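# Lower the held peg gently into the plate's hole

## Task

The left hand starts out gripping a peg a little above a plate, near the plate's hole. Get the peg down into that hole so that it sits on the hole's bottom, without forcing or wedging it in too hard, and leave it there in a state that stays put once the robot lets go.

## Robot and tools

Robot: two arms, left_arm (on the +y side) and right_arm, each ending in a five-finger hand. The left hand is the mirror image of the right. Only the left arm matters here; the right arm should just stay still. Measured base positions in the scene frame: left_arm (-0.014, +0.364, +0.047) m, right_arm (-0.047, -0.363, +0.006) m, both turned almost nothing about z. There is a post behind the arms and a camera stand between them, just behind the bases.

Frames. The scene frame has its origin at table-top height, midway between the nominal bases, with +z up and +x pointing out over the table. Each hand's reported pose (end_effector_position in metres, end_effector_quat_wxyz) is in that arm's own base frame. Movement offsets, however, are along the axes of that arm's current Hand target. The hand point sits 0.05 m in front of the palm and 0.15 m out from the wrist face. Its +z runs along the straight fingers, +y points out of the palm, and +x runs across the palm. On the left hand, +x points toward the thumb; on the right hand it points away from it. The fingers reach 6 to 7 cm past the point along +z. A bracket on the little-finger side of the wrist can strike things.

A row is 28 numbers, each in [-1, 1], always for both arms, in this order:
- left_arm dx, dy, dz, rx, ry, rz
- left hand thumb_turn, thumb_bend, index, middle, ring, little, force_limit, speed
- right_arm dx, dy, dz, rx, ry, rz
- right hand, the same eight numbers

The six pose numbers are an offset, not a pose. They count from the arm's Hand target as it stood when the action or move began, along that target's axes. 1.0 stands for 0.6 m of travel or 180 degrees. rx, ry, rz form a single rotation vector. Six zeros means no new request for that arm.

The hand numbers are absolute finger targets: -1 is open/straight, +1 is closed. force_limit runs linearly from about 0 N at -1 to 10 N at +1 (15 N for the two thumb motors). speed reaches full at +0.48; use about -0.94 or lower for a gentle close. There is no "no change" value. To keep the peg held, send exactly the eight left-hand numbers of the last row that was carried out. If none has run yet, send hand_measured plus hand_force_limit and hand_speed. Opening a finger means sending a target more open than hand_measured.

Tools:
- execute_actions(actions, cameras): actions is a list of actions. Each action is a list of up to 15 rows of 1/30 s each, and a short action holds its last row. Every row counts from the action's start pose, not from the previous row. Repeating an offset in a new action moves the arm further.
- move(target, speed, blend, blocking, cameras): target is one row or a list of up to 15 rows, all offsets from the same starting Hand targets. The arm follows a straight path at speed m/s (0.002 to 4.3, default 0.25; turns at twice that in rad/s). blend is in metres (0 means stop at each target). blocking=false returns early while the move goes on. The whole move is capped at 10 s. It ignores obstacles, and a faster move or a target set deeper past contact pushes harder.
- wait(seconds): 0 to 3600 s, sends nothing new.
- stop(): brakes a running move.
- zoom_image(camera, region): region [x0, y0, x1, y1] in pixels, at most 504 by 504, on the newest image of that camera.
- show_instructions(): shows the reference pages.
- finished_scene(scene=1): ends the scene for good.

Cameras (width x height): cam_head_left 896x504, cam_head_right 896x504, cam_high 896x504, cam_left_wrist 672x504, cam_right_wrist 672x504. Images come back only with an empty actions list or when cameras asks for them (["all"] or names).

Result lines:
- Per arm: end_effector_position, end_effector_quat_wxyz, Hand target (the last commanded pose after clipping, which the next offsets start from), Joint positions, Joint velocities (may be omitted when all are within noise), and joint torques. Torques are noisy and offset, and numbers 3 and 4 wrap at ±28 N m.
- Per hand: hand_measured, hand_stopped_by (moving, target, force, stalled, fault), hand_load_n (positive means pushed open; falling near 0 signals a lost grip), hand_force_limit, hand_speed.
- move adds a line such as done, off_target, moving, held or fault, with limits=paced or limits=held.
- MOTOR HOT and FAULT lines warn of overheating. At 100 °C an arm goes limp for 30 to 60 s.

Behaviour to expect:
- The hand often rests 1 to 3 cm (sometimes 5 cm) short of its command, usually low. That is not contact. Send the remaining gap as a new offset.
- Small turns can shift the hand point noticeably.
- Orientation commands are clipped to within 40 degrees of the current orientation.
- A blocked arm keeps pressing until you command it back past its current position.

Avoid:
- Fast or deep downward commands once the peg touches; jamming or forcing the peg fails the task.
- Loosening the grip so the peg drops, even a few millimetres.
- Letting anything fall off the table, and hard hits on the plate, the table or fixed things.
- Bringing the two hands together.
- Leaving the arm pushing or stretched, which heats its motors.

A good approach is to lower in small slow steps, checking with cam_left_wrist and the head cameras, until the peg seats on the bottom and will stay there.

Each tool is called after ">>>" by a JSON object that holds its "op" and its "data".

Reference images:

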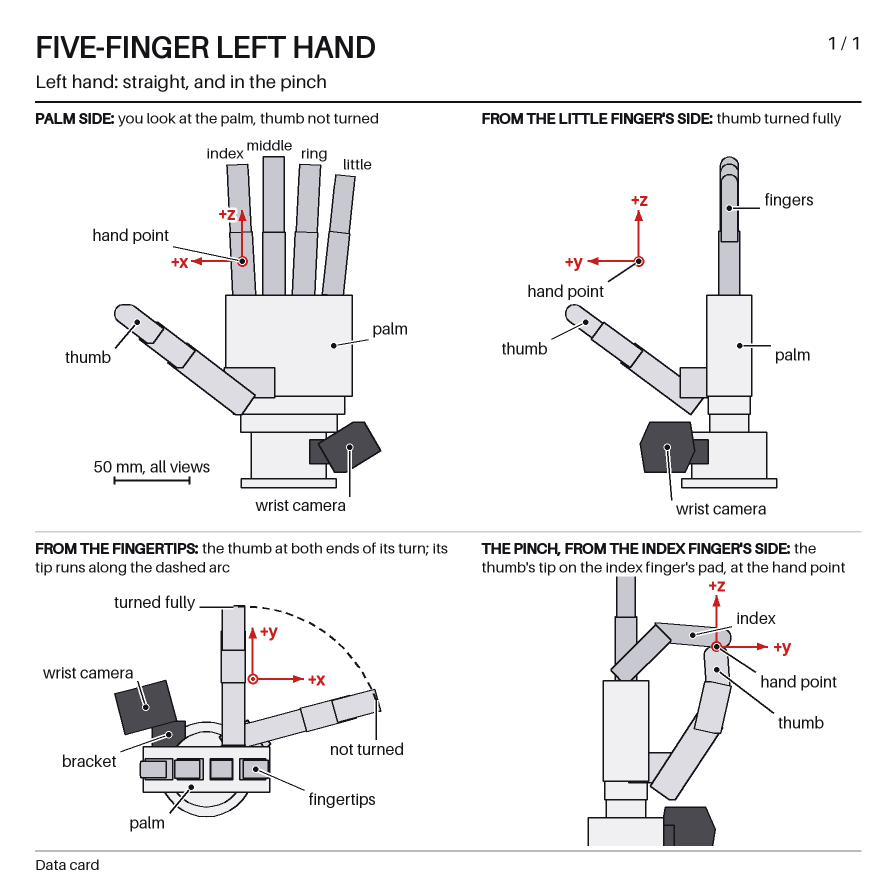

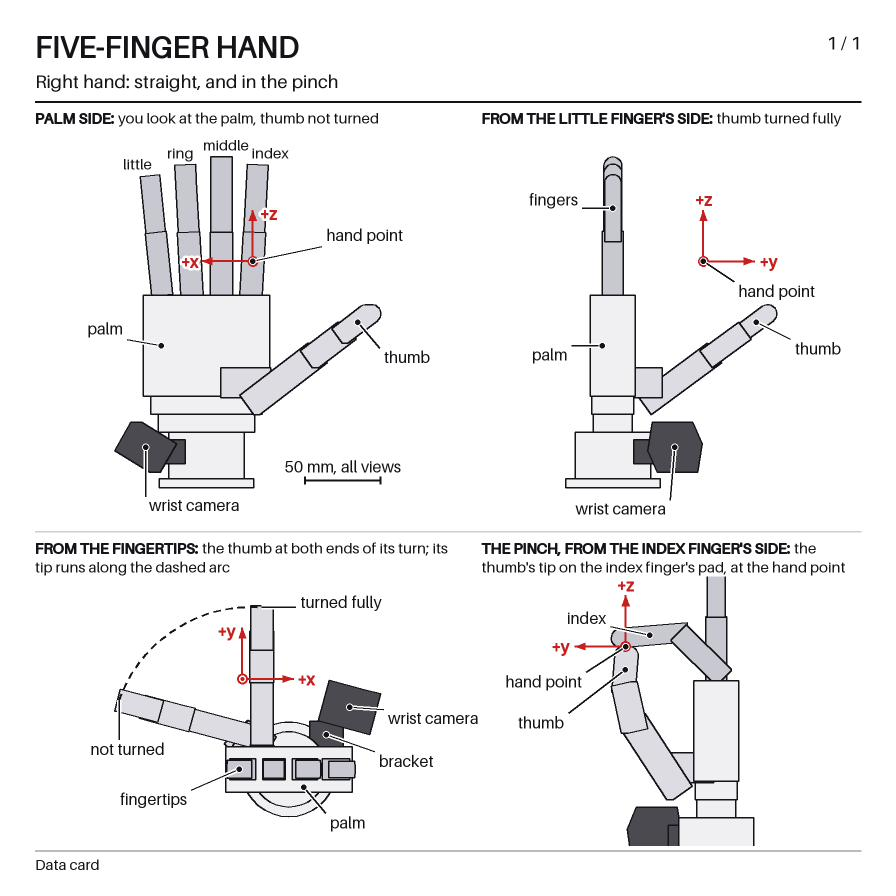

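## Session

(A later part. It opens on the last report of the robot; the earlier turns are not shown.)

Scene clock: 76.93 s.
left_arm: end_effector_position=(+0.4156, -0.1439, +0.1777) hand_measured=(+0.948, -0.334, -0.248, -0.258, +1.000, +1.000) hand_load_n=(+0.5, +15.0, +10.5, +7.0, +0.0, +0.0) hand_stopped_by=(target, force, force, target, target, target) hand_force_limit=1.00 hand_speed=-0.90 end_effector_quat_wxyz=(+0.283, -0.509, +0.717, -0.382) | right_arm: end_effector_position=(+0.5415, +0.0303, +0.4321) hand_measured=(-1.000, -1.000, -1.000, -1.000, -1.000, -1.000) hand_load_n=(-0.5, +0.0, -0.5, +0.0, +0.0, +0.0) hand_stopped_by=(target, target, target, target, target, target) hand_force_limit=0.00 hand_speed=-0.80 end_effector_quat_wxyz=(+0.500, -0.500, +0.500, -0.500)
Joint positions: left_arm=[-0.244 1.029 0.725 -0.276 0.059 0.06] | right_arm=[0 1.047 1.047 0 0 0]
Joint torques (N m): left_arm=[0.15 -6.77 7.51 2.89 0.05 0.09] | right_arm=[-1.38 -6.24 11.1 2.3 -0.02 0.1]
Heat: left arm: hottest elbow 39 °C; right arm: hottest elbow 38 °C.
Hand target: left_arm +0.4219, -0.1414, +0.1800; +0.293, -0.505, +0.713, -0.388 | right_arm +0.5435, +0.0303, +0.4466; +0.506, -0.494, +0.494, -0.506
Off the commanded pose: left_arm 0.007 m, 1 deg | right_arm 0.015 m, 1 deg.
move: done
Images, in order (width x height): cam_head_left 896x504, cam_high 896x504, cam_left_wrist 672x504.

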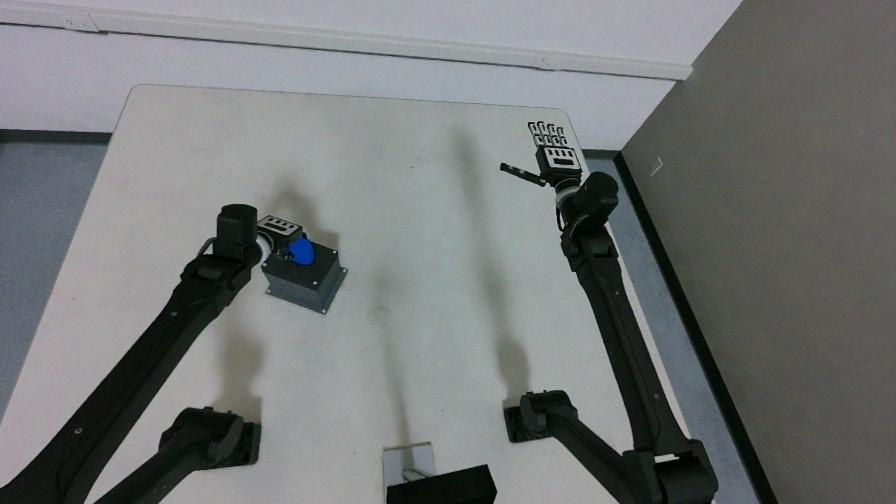

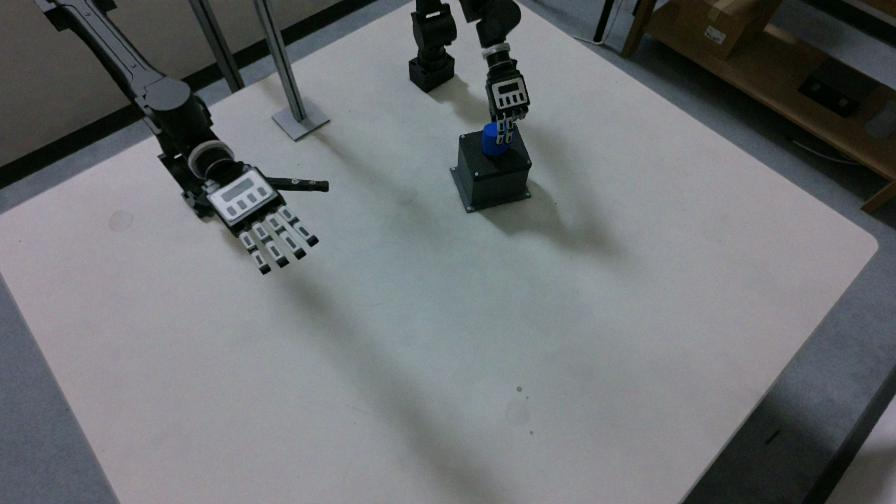

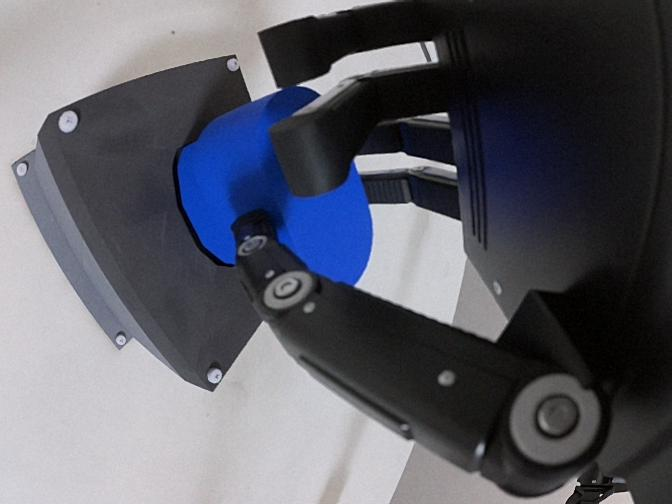

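>>> {"op": "move", "data": {"target": [0.0002,0.0042,0.0026,0,0,0,0.948,-0.326,-0.246,-0.256,1,1,1,-0.9,0,0,0,0,0,0,-1,-1,-1,-1,-1,-1,0,-0.8], "speed": 0.02, "cameras": ["cam_left_wrist","cam_high","cam_head_left"]}}

>>> {"op": "zoom_image", "data": {"camera": "cam_left_wrist", "region": [165, 125, 215, 195]}}

>>> {"op": "zoom_image", "data": {"camera": "cam_left_wrist", "region": [170, 190, 240, 275]}}

>>> {"op": "zoom_image", "data": {"camera": "cam_high", "region": [470, 120, 520, 170]}}

>>> {"op": "zoom_image", "data": {"camera": "cam_head_left", "region": [284, 246, 320, 270]}}

Scene clock: 78.03 s.
left_arm: end_effector_position=(+0.4154, -0.1438, +0.1752) hand_measured=(+0.948, -0.334, -0.248, -0.258, +1.000, +1.000) hand_load_n=(+0.5, +15.0, +10.5, +7.0, +0.5, +0.0) hand_stopped_by=(target, force, force, target, target, target) hand_force_limit=1.00 hand_speed=-0.90 end_effector_quat_wxyz=(+0.284, -0.509, +0.717, -0.382) | right_arm: end_effector_position=(+0.5415, +0.0303, +0.4321) hand_measured=(-1.000, -1.000, -1.000, -1.000, -1.000, -1.000) hand_load_n=(+0.0, +0.0, +0.0, +0.0, +0.0, +0.0) hand_stopped_by=(target, target, target, target, target, target) hand_force_limit=0.00 hand_speed=-0.80 end_effector_quat_wxyz=(+0.500, -0.500, +0.500, -0.500)
Joint positions: left_arm=[-0.244 1.031 0.718 -0.267 0.059 0.06] | right_arm=[0 1.047 1.047 0 0 0]
Joint torques (N m): left_arm=[-0.03 -6.77 7.54 2.92 0.04 0.08] | right_arm=[-1.44 -6.3 11.11 2.32 -0.02 0.09]
Heat: left arm: hottest elbow 39 °C; right arm: hottest elbow 38 °C.
Hand target: left_arm +0.4218, -0.1414, +0.1771; +0.293, -0.505, +0.713, -0.388 | right_arm +0.5435, +0.0303, +0.4466; +0.506, -0.494, +0.494, -0.506
Off the commanded pose: left_arm 0.007 m, 1 deg | right_arm 0.015 m, 1 deg.
move: done
Images, in order (width x height): cam_head_left 896x504, cam_high 896x504, cam_left_wrist 672x504.

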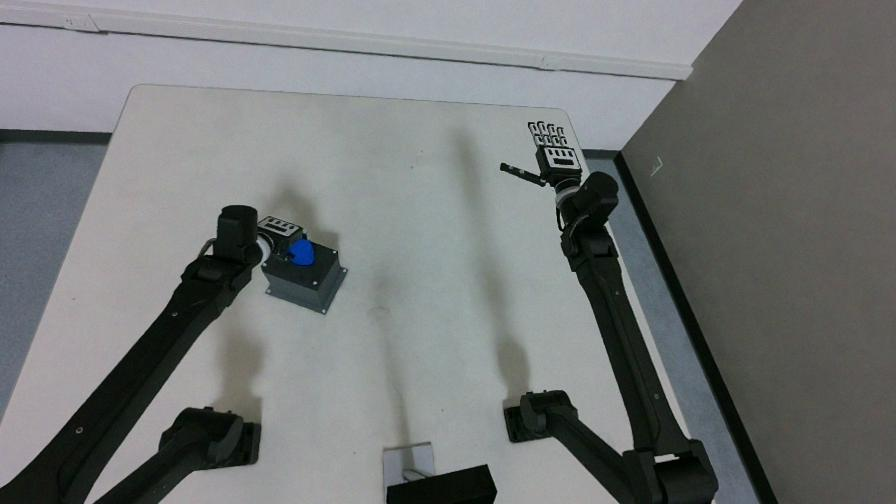

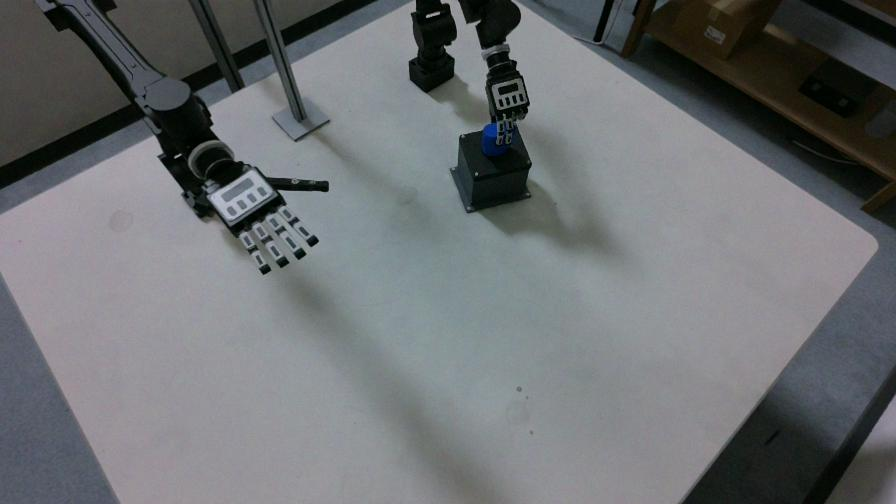

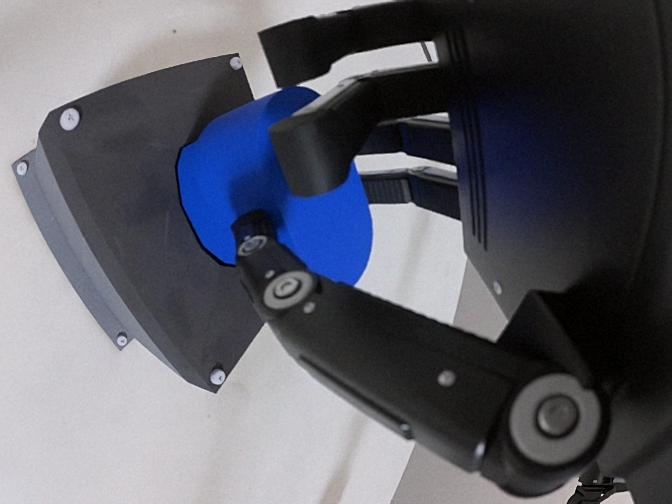

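Scaled by 7.200 from the camera's image (finer frame: 960x720).

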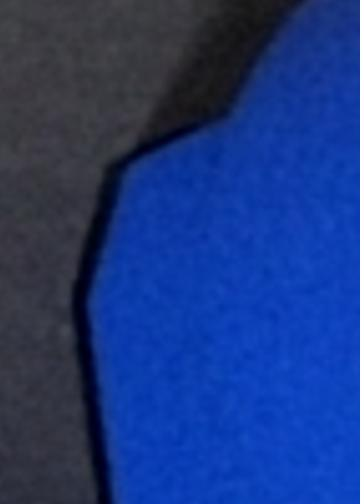

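Scaled by 5.929 from the camera's image (finer frame: 960x720).

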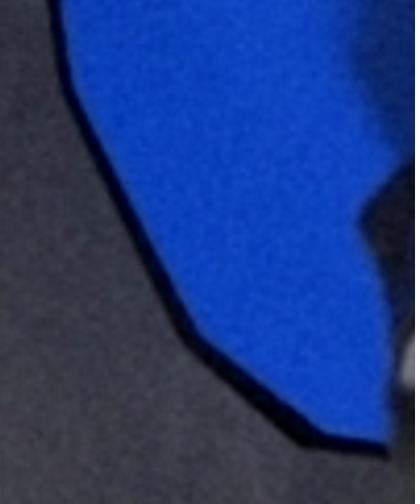

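Scaled by 10.080 from the camera's image (finer frame: 1280x720).

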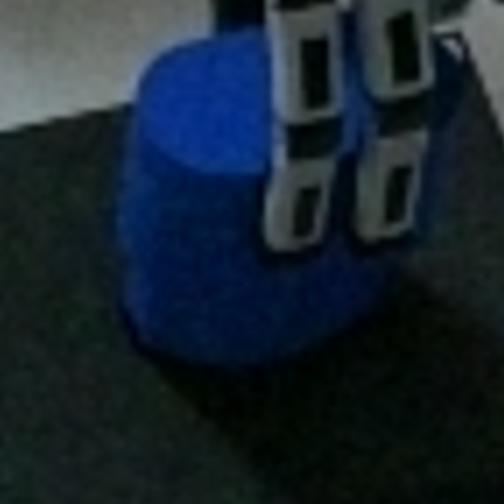

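Scaled by 14.000 from the camera's image (finer frame: 1280x720).

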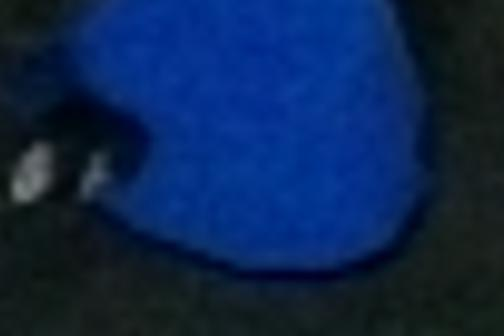

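>>> {"op": "move", "data": {"target": [0.0003,0.0036,0.0022,0,0,0,0.948,-0.326,-0.246,-0.256,1,1,1,-0.9,0,0,0,0,0,0,-1,-1,-1,-1,-1,-1,0,-0.8], "speed": 0.02, "cameras": ["cam_left_wrist"]}}

>>> {"op": "zoom_image", "data": {"camera": "cam_left_wrist", "region": [165, 125, 215, 195]}}

>>> {"op": "zoom_image", "data": {"camera": "cam_left_wrist", "region": [170, 190, 240, 275]}}

Scene clock: 79.27 s.
left_arm: end_effector_position=(+0.4154, -0.1438, +0.1726) hand_measured=(+0.948, -0.334, -0.248, -0.258, +1.000, +1.000) hand_load_n=(+0.5, +15.0, +10.5, +7.0, +0.0, +0.0) hand_stopped_by=(target, force, force, target, target, target) hand_force_limit=1.00 hand_speed=-0.90 end_effector_quat_wxyz=(+0.284, -0.509, +0.717, -0.383) | right_arm: end_effector_position=(+0.5415, +0.0303, +0.4321) hand_measured=(-1.000, -1.000, -1.000, -1.000, -1.000, -1.000) hand_load_n=(-0.5, +0.5, +0.0, +0.0, +0.0, +0.0) hand_stopped_by=(target, target, target, target, target, target) hand_force_limit=0.00 hand_speed=-0.80 end_effector_quat_wxyz=(+0.500, -0.500, +0.500, -0.500)
Joint positions: left_arm=[-0.244 1.034 0.713 -0.258 0.059 0.06] | right_arm=[0 1.047 1.047 0 0 0]
Joint torques (N m): left_arm=[-0.09 -6.83 7.56 2.85 0.03 0.08] | right_arm=[-1.44 -6.18 11.1 2.35 -0.02 0.1]
Heat: left arm: hottest elbow 39 °C; right arm: hottest elbow 39 °C.
Hand target: left_arm +0.4217, -0.1415, +0.1745; +0.293, -0.505, +0.713, -0.388 | right_arm +0.5435, +0.0303, +0.4466; +0.506, -0.494, +0.494, -0.506
Off the commanded pose: left_arm 0.007 m, 1 deg | right_arm 0.015 m, 1 deg.
move: done

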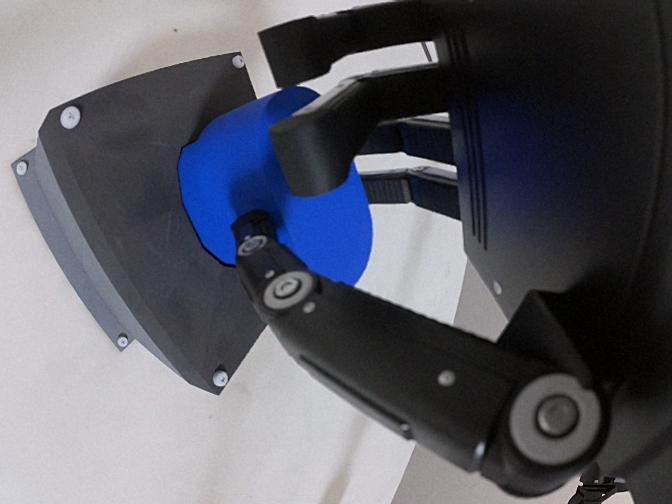

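Scaled by 7.200 from the camera's image (finer frame: 960x720).

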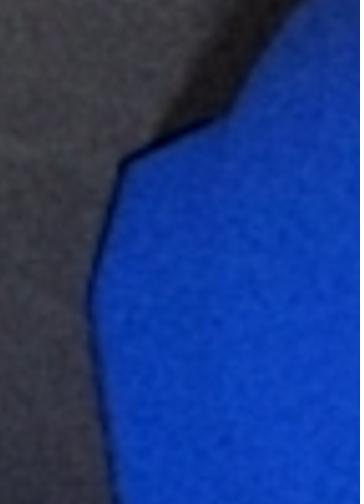

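Scaled by 5.929 from the camera's image (finer frame: 960x720).

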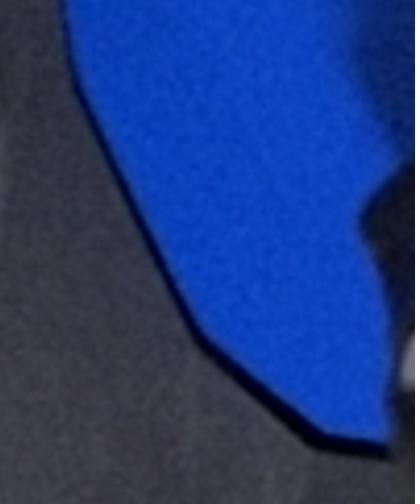

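>>> {"op": "move", "data": {"target": [0.0003,0.0036,0.0022,0,0,0,0.948,-0.326,-0.246,-0.256,1,1,1,-0.9,0,0,0,0,0,0,-1,-1,-1,-1,-1,-1,0,-0.8], "speed": 0.02, "cameras": ["cam_left_wrist"]}}

>>> {"op": "zoom_image", "data": {"camera": "cam_left_wrist", "region": [165, 125, 215, 195]}}

>>> {"op": "zoom_image", "data": {"camera": "cam_left_wrist", "region": [170, 190, 240, 275]}}

Scene clock: 80.13 s.
left_arm: end_effector_position=(+0.4167, -0.1442, +0.1727) hand_measured=(+0.948, -0.334, -0.248, -0.258, +1.000, +1.000) hand_load_n=(+0.5, +15.0, +10.0, +7.0, +0.0, +0.0) hand_stopped_by=(target, force, force, target, target, target) hand_force_limit=1.00 hand_speed=-0.90 end_effector_quat_wxyz=(+0.286, -0.508, +0.716, -0.385) | right_arm: end_effector_position=(+0.5415, +0.0303, +0.4321) hand_measured=(-1.000, -1.000, -1.000, -1.000, -1.000, -1.000) hand_load_n=(+0.0, +0.0, +0.0, +0.0, +0.0, +0.0) hand_stopped_by=(target, target, target, target, target, target) hand_force_limit=0.00 hand_speed=-0.80 end_effector_quat_wxyz=(+0.500, -0.500, +0.500, -0.500)
Joint positions: left_arm=[-0.244 1.035 0.711 -0.249 0.059 0.06] | right_arm=[0 1.047 1.047 0 0 0]
Joint torques (N m): left_arm=[-0.09 -6.77 7.31 2.84 0.03 0.08] | right_arm=[-1.49 -6.18 11.1 2.32 -0.03 0.1]
Heat: left arm: hottest elbow 39 °C; right arm: hottest elbow 39 °C.
Hand target: left_arm +0.4218, -0.1417, +0.1721; +0.293, -0.505, +0.713, -0.388 | right_arm +0.5435, +0.0303, +0.4466; +0.506, -0.494, +0.494, -0.506
Off the commanded pose: left_arm 0.006 m, 1 deg | right_arm 0.015 m, 1 deg.
move: done

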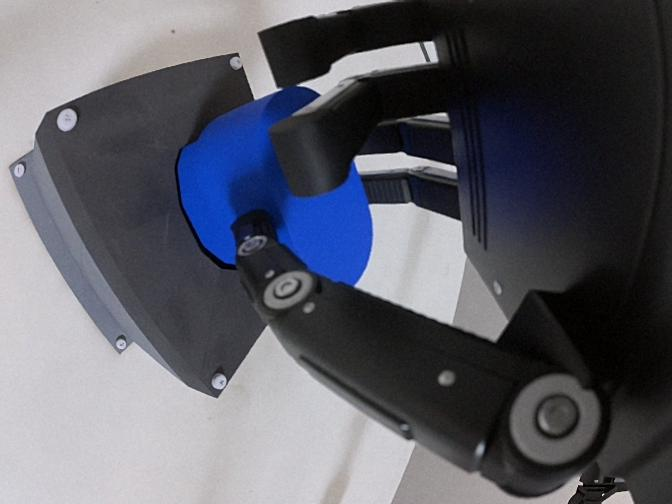

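Scaled by 7.200 from the camera's image (finer frame: 960x720).

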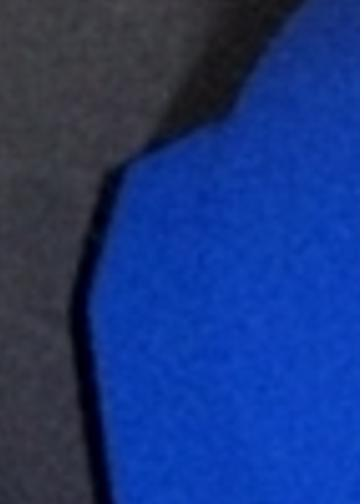

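Scaled by 5.929 from the camera's image (finer frame: 960x720).

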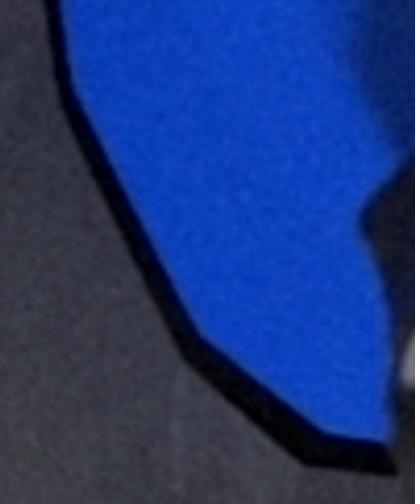

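>>> {"op": "execute_actions", "data": {"actions": []}}

>>> {"op": "zoom_image", "data": {"camera": "cam_head_left", "region": [275, 225, 325, 275]}}

>>> {"op": "zoom_image", "data": {"camera": "cam_head_right", "region": [280, 225, 330, 275]}}

>>> {"op": "zoom_image", "data": {"camera": "cam_high", "region": [470, 115, 520, 165]}}

Scene clock: 81.10 s.
left_arm: end_effector_position=(+0.4167, -0.1442, +0.1727) hand_measured=(+0.948, -0.334, -0.248, -0.258, +1.000, +1.000) hand_load_n=(+0.5, +15.0, +10.5, +7.0, +0.0, +0.0) hand_stopped_by=(target, force, force, target, target, target) hand_force_limit=1.00 hand_speed=-0.90 end_effector_quat_wxyz=(+0.286, -0.508, +0.716, -0.385) | right_arm: end_effector_position=(+0.5415, +0.0303, +0.4321) hand_measured=(-1.000, -1.000, -1.000, -1.000, -1.000, -1.000) hand_load_n=(+0.0, +0.0, +0.0, +0.0, +0.0, +0.0) hand_stopped_by=(target, target, target, target, target, target) hand_force_limit=0.00 hand_speed=-0.80 end_effector_quat_wxyz=(+0.500, -0.500, +0.500, -0.500)
Joint positions: left_arm=[-0.244 1.035 0.711 -0.249 0.059 0.06] | right_arm=[0 1.047 1.047 0 0 0]
Joint velocities: within noise
Joint torques (N m): left_arm=[-0.03 -6.89 7.28 2.86 0.02 0.09] | right_arm=[-1.44 -6.24 11.11 2.3 -0.02 0.1]
Heat: left arm: hottest elbow 39 °C; right arm: hottest elbow 39 °C.
Hand target: left_arm +0.4218, -0.1417, +0.1721; +0.293, -0.505, +0.713, -0.388 | right_arm +0.5435, +0.0303, +0.4466; +0.506, -0.494, +0.494, -0.506
Off the commanded pose: left_arm 0.006 m, 1 deg | right_arm 0.015 m, 1 deg.

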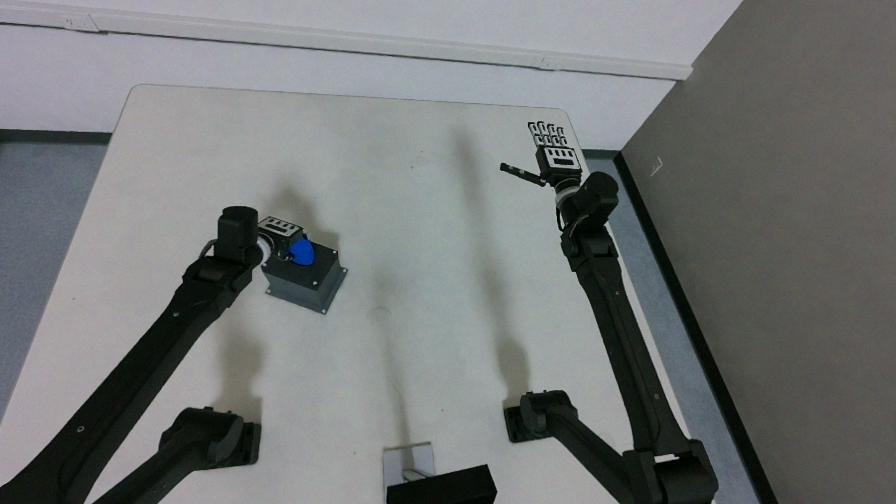

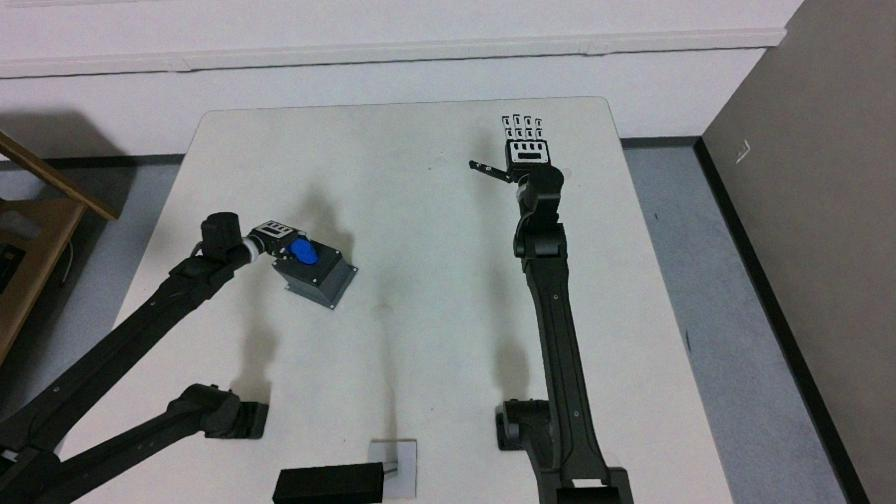

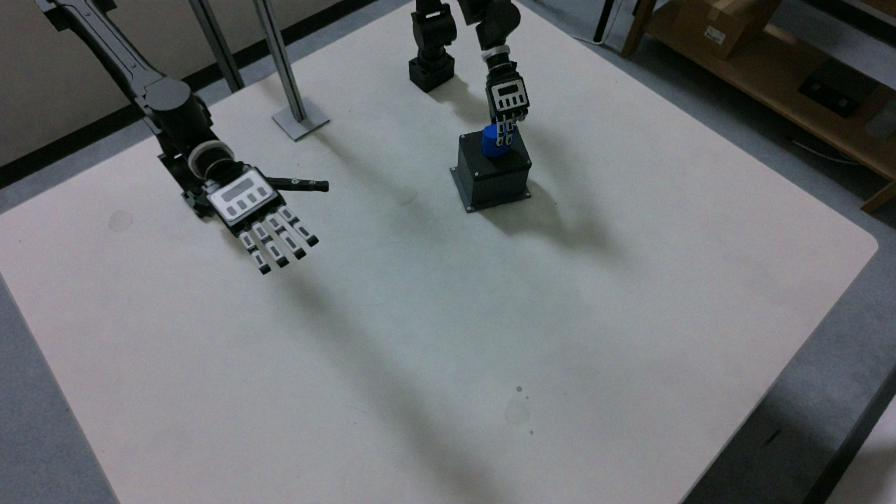

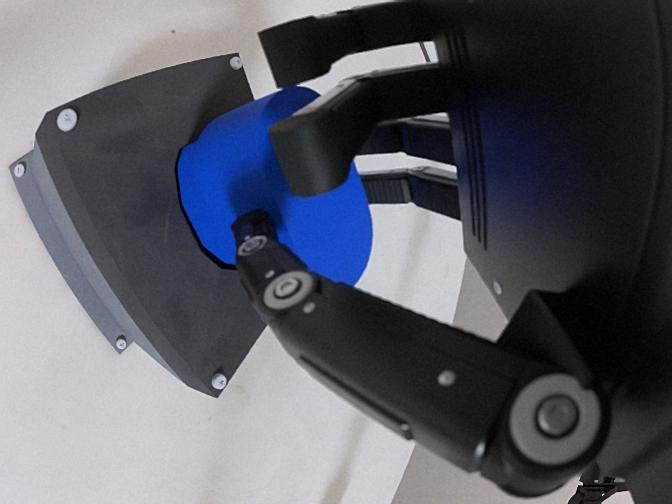

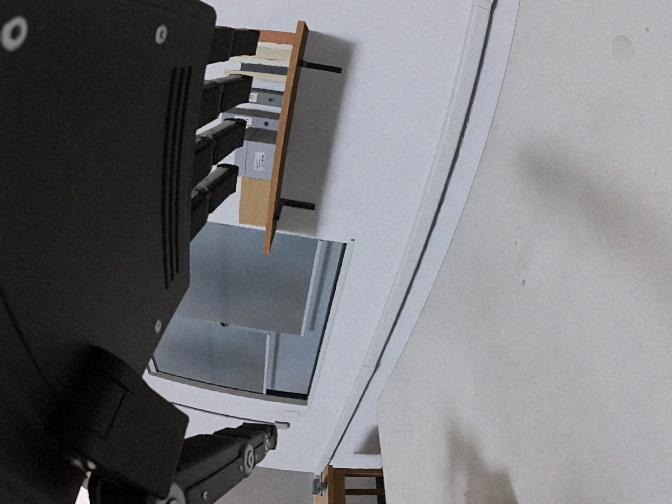

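Scaled by 10.080 from the camera's image (finer frame: 1280x720).

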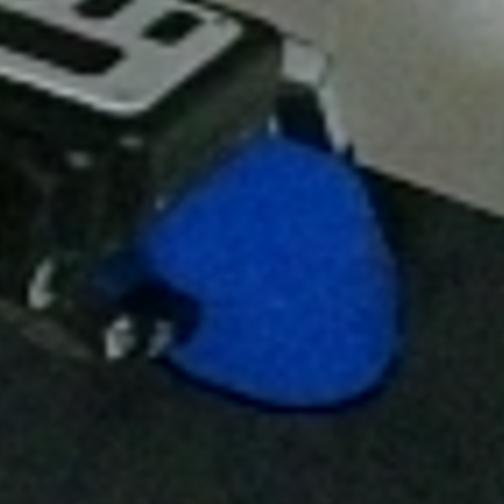

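Scaled by 10.080 from the camera's image (finer frame: 1280x720).

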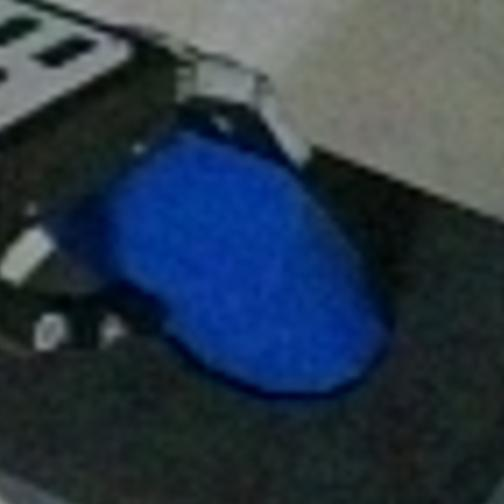

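Scaled by 10.080 from the camera's image (finer frame: 1280x720).

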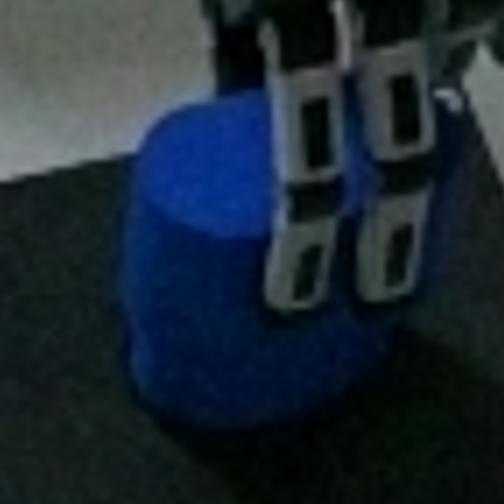

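>>> {"op": "move", "data": {"target": [[0.0165,-0.0787,-0.0324,0,0,0,0.948,-0.326,-0.246,-0.256,1,1,1,-0.9,0,0,0,0,0,0,-1,-1,-1,-1,-1,-1,0,-0.8],[-0.0037,-0.0747,-0.0378,0,0,0,0.948,-0.326,-0.246,-0.256,1,1,1,-0.9,0,0,0,0,0,0,-1,-1,-1,-1,-1,-1,0,-0.8],[0.001,-0.0066,-0.0053,0,0,0,0.948,-0.326,-0.246,-0.256,1,1,1,-0.9,0,0,0,0,0,0,-1,-1,-1,-1,-1,-1,0,-0.8]], "speed": 0.035, "cameras": ["cam_left_wrist"]}}

>>> {"op": "zoom_image", "data": {"camera": "cam_left_wrist", "region": [165, 125, 215, 195]}}

>>> {"op": "zoom_image", "data": {"camera": "cam_left_wrist", "region": [170, 190, 240, 275]}}

Scene clock: 89.07 s.
left_arm: end_effector_position=(+0.4147, -0.1445, +0.1755) hand_measured=(+0.948, -0.334, -0.248, -0.258, +1.000, +1.000) hand_load_n=(+0.5, +15.0, +10.5, +7.0, +0.0, +0.0) hand_stopped_by=(target, force, force, target, target, target) hand_force_limit=1.00 hand_speed=-0.90 end_effector_quat_wxyz=(+0.284, -0.509, +0.717, -0.383) | right_arm: end_effector_position=(+0.5415, +0.0303, +0.4321) hand_measured=(-1.000, -1.000, -1.000, -1.000, -1.000, -1.000) hand_load_n=(+0.0, +0.0, +0.0, +0.0, +0.0, +0.0) hand_stopped_by=(target, target, target, target, target, target) hand_force_limit=0.00 hand_speed=-0.80 end_effector_quat_wxyz=(+0.500, -0.500, +0.500, -0.500)
Joint positions: left_arm=[-0.247 1.029 0.717 -0.267 0.057 0.059] | right_arm=[0 1.047 1.047 0 0 0]
Joint torques (N m): left_arm=[0.03 -6.95 7.5 2.91 0.04 0.08] | right_arm=[-1.38 -6.24 11.12 2.3 -0.02 0.1]
Heat: left arm: hottest elbow 39 °C; right arm: hottest elbow 39 °C.
Hand target: left_arm +0.4209, -0.1422, +0.1770; +0.293, -0.505, +0.713, -0.388 | right_arm +0.5435, +0.0303, +0.4466; +0.506, -0.494, +0.494, -0.506
Off the commanded pose: left_arm 0.007 m, 1 deg | right_arm 0.015 m, 1 deg.
move: done

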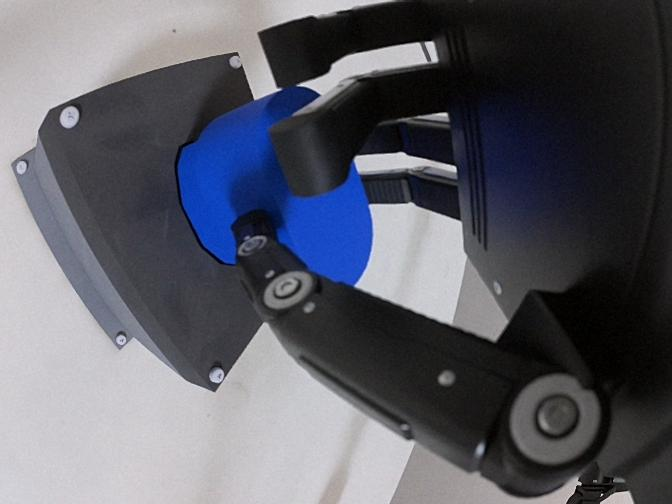

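Scaled by 7.200 from the camera's image (finer frame: 960x720).

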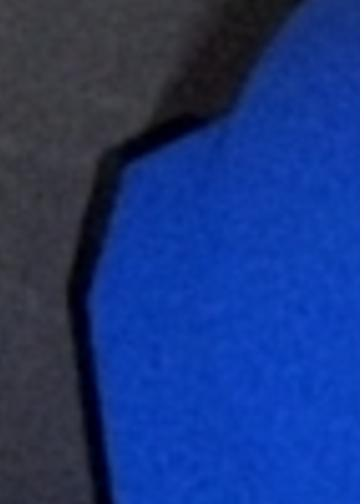

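Scaled by 5.929 from the camera's image (finer frame: 960x720).

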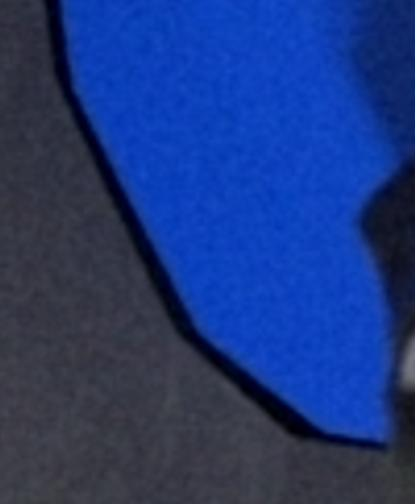

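>>> {"op": "move", "data": {"target": [0.0003,0.0042,0.0026,0,0,0,0.948,-0.326,-0.246,-0.256,1,1,1,-0.9,0,0,0,0,0,0,-1,-1,-1,-1,-1,-1,0,-0.8], "speed": 0.02, "cameras": ["cam_left_wrist"]}}

>>> {"op": "zoom_image", "data": {"camera": "cam_left_wrist", "region": [165, 125, 215, 195]}}

>>> {"op": "zoom_image", "data": {"camera": "cam_left_wrist", "region": [170, 190, 240, 275]}}

Scene clock: 90.00 s.
left_arm: end_effector_position=(+0.4145, -0.1444, +0.1720) hand_measured=(+0.948, -0.334, -0.248, -0.258, +1.000, +1.000) hand_load_n=(+0.5, +15.0, +10.5, +7.0, +0.0, +0.0) hand_stopped_by=(target, force, force, target, target, target) hand_force_limit=1.00 hand_speed=-0.90 end_effector_quat_wxyz=(+0.284, -0.509, +0.717, -0.382) | right_arm: end_effector_position=(+0.5415, +0.0303, +0.4321) hand_measured=(-1.000, -1.000, -1.000, -1.000, -1.000, -1.000) hand_load_n=(+0.0, +0.0, +0.0, +0.0, +0.0, +0.0) hand_stopped_by=(target, target, target, target, target, target) hand_force_limit=0.00 hand_speed=-0.80 end_effector_quat_wxyz=(+0.500, -0.500, +0.500, -0.500)
Joint positions: left_arm=[-0.247 1.032 0.71 -0.258 0.057 0.059] | right_arm=[0 1.047 1.047 0 0 0]
Joint torques (N m): left_arm=[-0.09 -6.77 7.51 2.85 0.02 0.07] | right_arm=[-1.32 -6.18 11.12 2.32 -0.02 0.1]
Heat: left arm: hottest elbow 39 °C; right arm: hottest elbow 39 °C.
Hand target: left_arm +0.4208, -0.1423, +0.1741; +0.293, -0.505, +0.713, -0.388 | right_arm +0.5435, +0.0303, +0.4466; +0.506, -0.494, +0.494, -0.506
Off the commanded pose: left_arm 0.007 m, 1 deg | right_arm 0.015 m, 1 deg.
move: done

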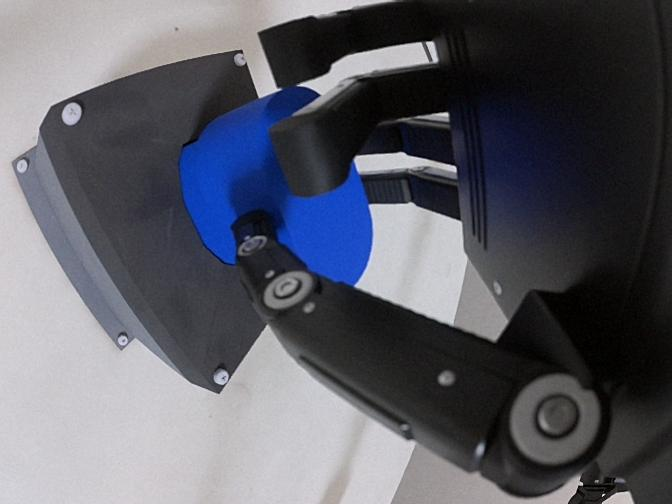

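Scaled by 7.200 from the camera's image (finer frame: 960x720).

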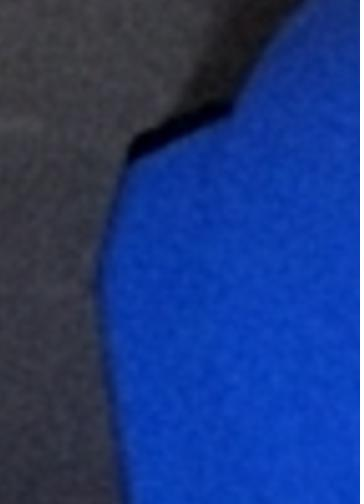

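Scaled by 5.929 from the camera's image (finer frame: 960x720).

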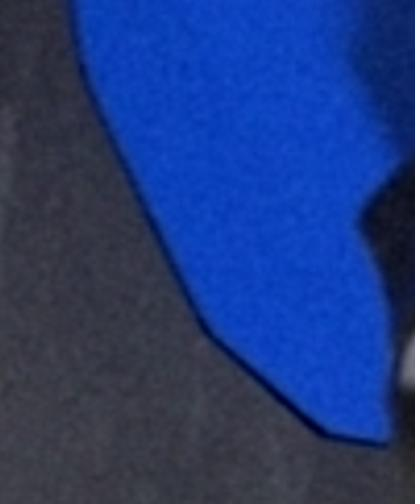

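>>> {"op": "move", "data": {"target": [0.0003,0.0042,0.0026,0,0,0,0.948,-0.326,-0.246,-0.256,1,1,1,-0.9,0,0,0,0,0,0,-1,-1,-1,-1,-1,-1,0,-0.8], "speed": 0.02, "cameras": ["cam_left_wrist","cam_high"]}}

>>> {"op": "zoom_image", "data": {"camera": "cam_left_wrist", "region": [165, 125, 215, 195]}}

>>> {"op": "zoom_image", "data": {"camera": "cam_left_wrist", "region": [170, 190, 240, 275]}}

>>> {"op": "zoom_image", "data": {"camera": "cam_high", "region": [470, 115, 520, 165]}}

Scene clock: 90.87 s.
left_arm: end_effector_position=(+0.4160, -0.1448, +0.1723) hand_measured=(+0.948, -0.334, -0.248, -0.258, +1.000, +1.000) hand_load_n=(+0.5, +15.0, +10.5, +6.5, +0.0, +0.0) hand_stopped_by=(target, force, force, target, target, target) hand_force_limit=1.00 hand_speed=-0.90 end_effector_quat_wxyz=(+0.286, -0.508, +0.716, -0.385) | right_arm: end_effector_position=(+0.5415, +0.0303, +0.4321) hand_measured=(-1.000, -1.000, -1.000, -1.000, -1.000, -1.000) hand_load_n=(+0.0, +0.0, +0.0, +0.0, +0.0, +0.0) hand_stopped_by=(target, target, target, target, target, target) hand_force_limit=0.00 hand_speed=-0.80 end_effector_quat_wxyz=(+0.500, -0.500, +0.500, -0.500)
Joint positions: left_arm=[-0.247 1.033 0.708 -0.246 0.057 0.059] | right_arm=[0 1.047 1.047 0 0 0]
Joint torques (N m): left_arm=[-0.09 -6.48 7.31 2.74 0.04 0.08] | right_arm=[-1.32 -6.18 11.11 2.28 -0.02 0.1]
Heat: left arm: hottest elbow 39 °C; right arm: hottest elbow 39 °C.
Hand target: left_arm +0.4208, -0.1424, +0.1711; +0.293, -0.505, +0.713, -0.388 | right_arm +0.5435, +0.0303, +0.4466; +0.506, -0.494, +0.494, -0.506
Off the commanded pose: left_arm 0.005 m, 1 deg | right_arm 0.015 m, 1 deg.
move: done
Images, in order (width x height): cam_high 896x504, cam_left_wrist 672x504.

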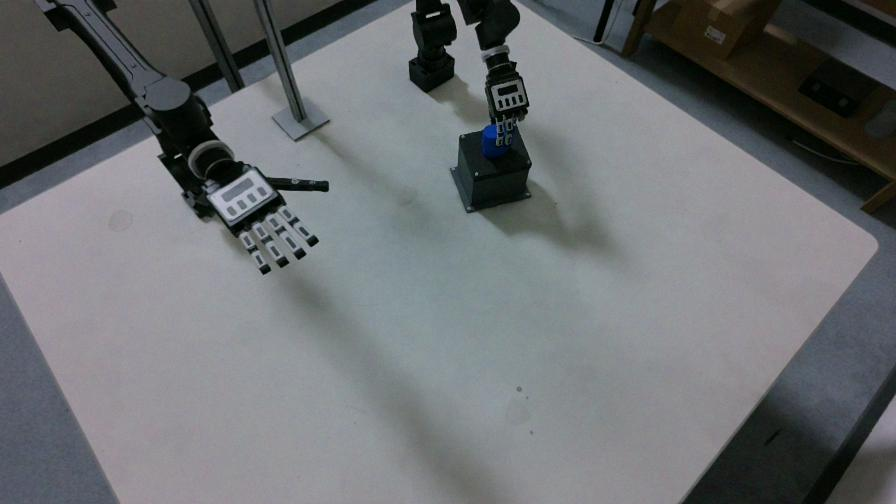

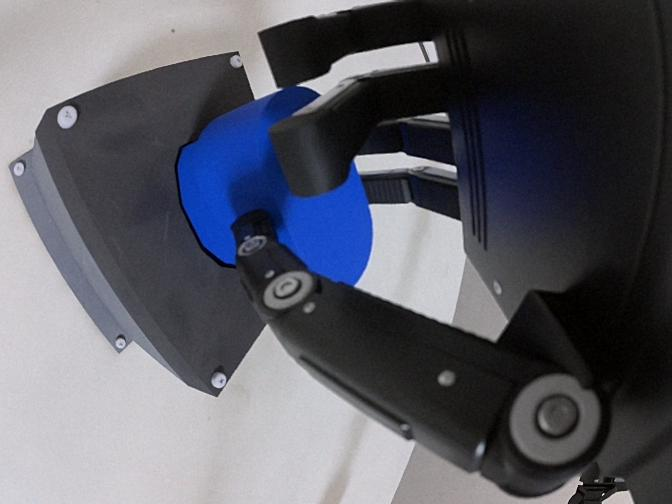

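Scaled by 7.200 from the camera's image (finer frame: 960x720).

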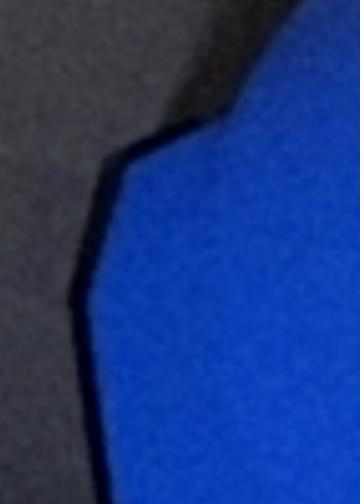

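Scaled by 5.929 from the camera's image (finer frame: 960x720).

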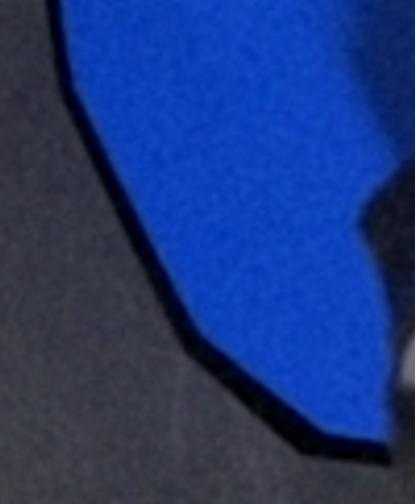

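Scaled by 10.080 from the camera's image (finer frame: 1280x720).

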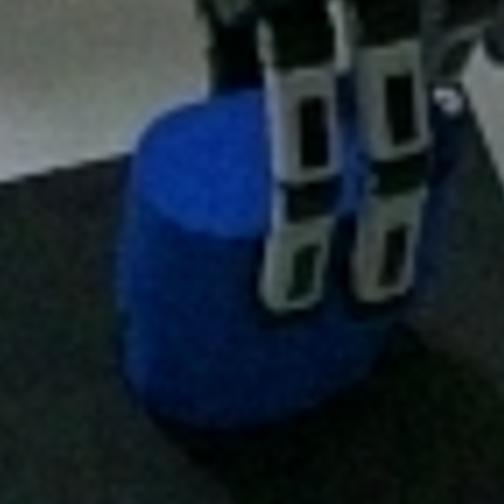

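>>> {"op": "move", "data": {"target": [[0.0148,-0.0807,-0.0322,0.0001,0.0041,0.0025,0.948,-0.326,-0.246,-0.256,1,1,1,-0.9,0,0,0,0,0,0,-1,-1,-1,-1,-1,-1,0,-0.8],[-0.0058,-0.0766,-0.0378,0.0001,0.0041,0.0025,0.948,-0.326,-0.246,-0.256,1,1,1,-0.9,0,0,0,0,0,0,-1,-1,-1,-1,-1,-1,0,-0.8],[-0.0008,-0.0078,-0.0063,0.0001,0.0041,0.0025,0.948,-0.326,-0.246,-0.256,1,1,1,-0.9,0,0,0,0,0,0,-1,-1,-1,-1,-1,-1,0,-0.8]], "speed": 0.035, "cameras": ["cam_left_wrist"]}}

>>> {"op": "zoom_image", "data": {"camera": "cam_left_wrist", "region": [165, 125, 215, 195]}}

>>> {"op": "zoom_image", "data": {"camera": "cam_left_wrist", "region": [170, 190, 240, 275]}}

Scene clock: 97.53 s.
left_arm: end_effector_position=(+0.4142, -0.1441, +0.1751) hand_measured=(+0.948, -0.334, -0.248, -0.258, +1.000, +1.000) hand_load_n=(+0.5, +15.5, +10.5, +6.5, +0.0, +0.0) hand_stopped_by=(target, force, force, target, target, target) hand_force_limit=1.00 hand_speed=-0.90 end_effector_quat_wxyz=(+0.280, -0.504, +0.721, -0.385) | right_arm: end_effector_position=(+0.5415, +0.0303, +0.4321) hand_measured=(-1.000, -1.000, -1.000, -1.000, -1.000, -1.000) hand_load_n=(-0.5, +0.0, +0.0, +0.0, +0.0, +0.0) hand_stopped_by=(target, target, target, target, target, target) hand_force_limit=0.00 hand_speed=-0.80 end_effector_quat_wxyz=(+0.500, -0.500, +0.500, -0.500)
Joint positions: left_arm=[-0.24 1.03 0.718 -0.269 0.076 0.069] | right_arm=[0 1.047 1.047 0 0 0]
Joint torques (N m): left_arm=[0.03 -6.95 7.5 2.88 0.04 0.08] | right_arm=[-1.38 -6.3 11.11 2.32 -0.01 0.1]
Heat: left arm: hottest elbow 39 °C; right arm: hottest elbow 39 °C.
Hand target: left_arm +0.4202, -0.1418, +0.1771; +0.290, -0.500, +0.717, -0.390 | right_arm +0.5435, +0.0303, +0.4466; +0.506, -0.494, +0.494, -0.506
Off the commanded pose: left_arm 0.007 m, 1 deg | right_arm 0.015 m, 1 deg.
move: done

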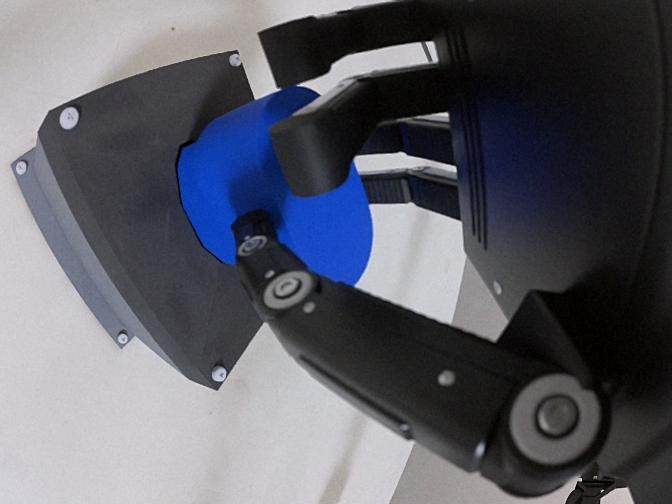

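Scaled by 7.200 from the camera's image (finer frame: 960x720).

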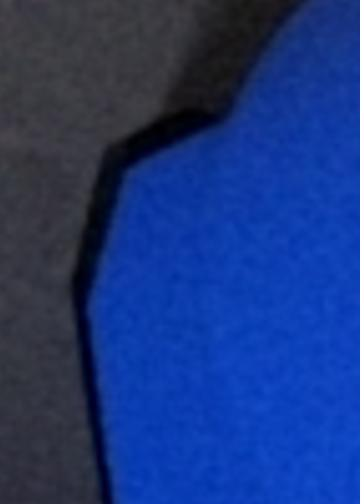

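Scaled by 5.929 from the camera's image (finer frame: 960x720).

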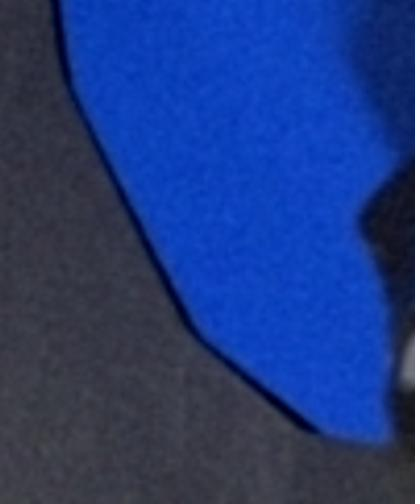

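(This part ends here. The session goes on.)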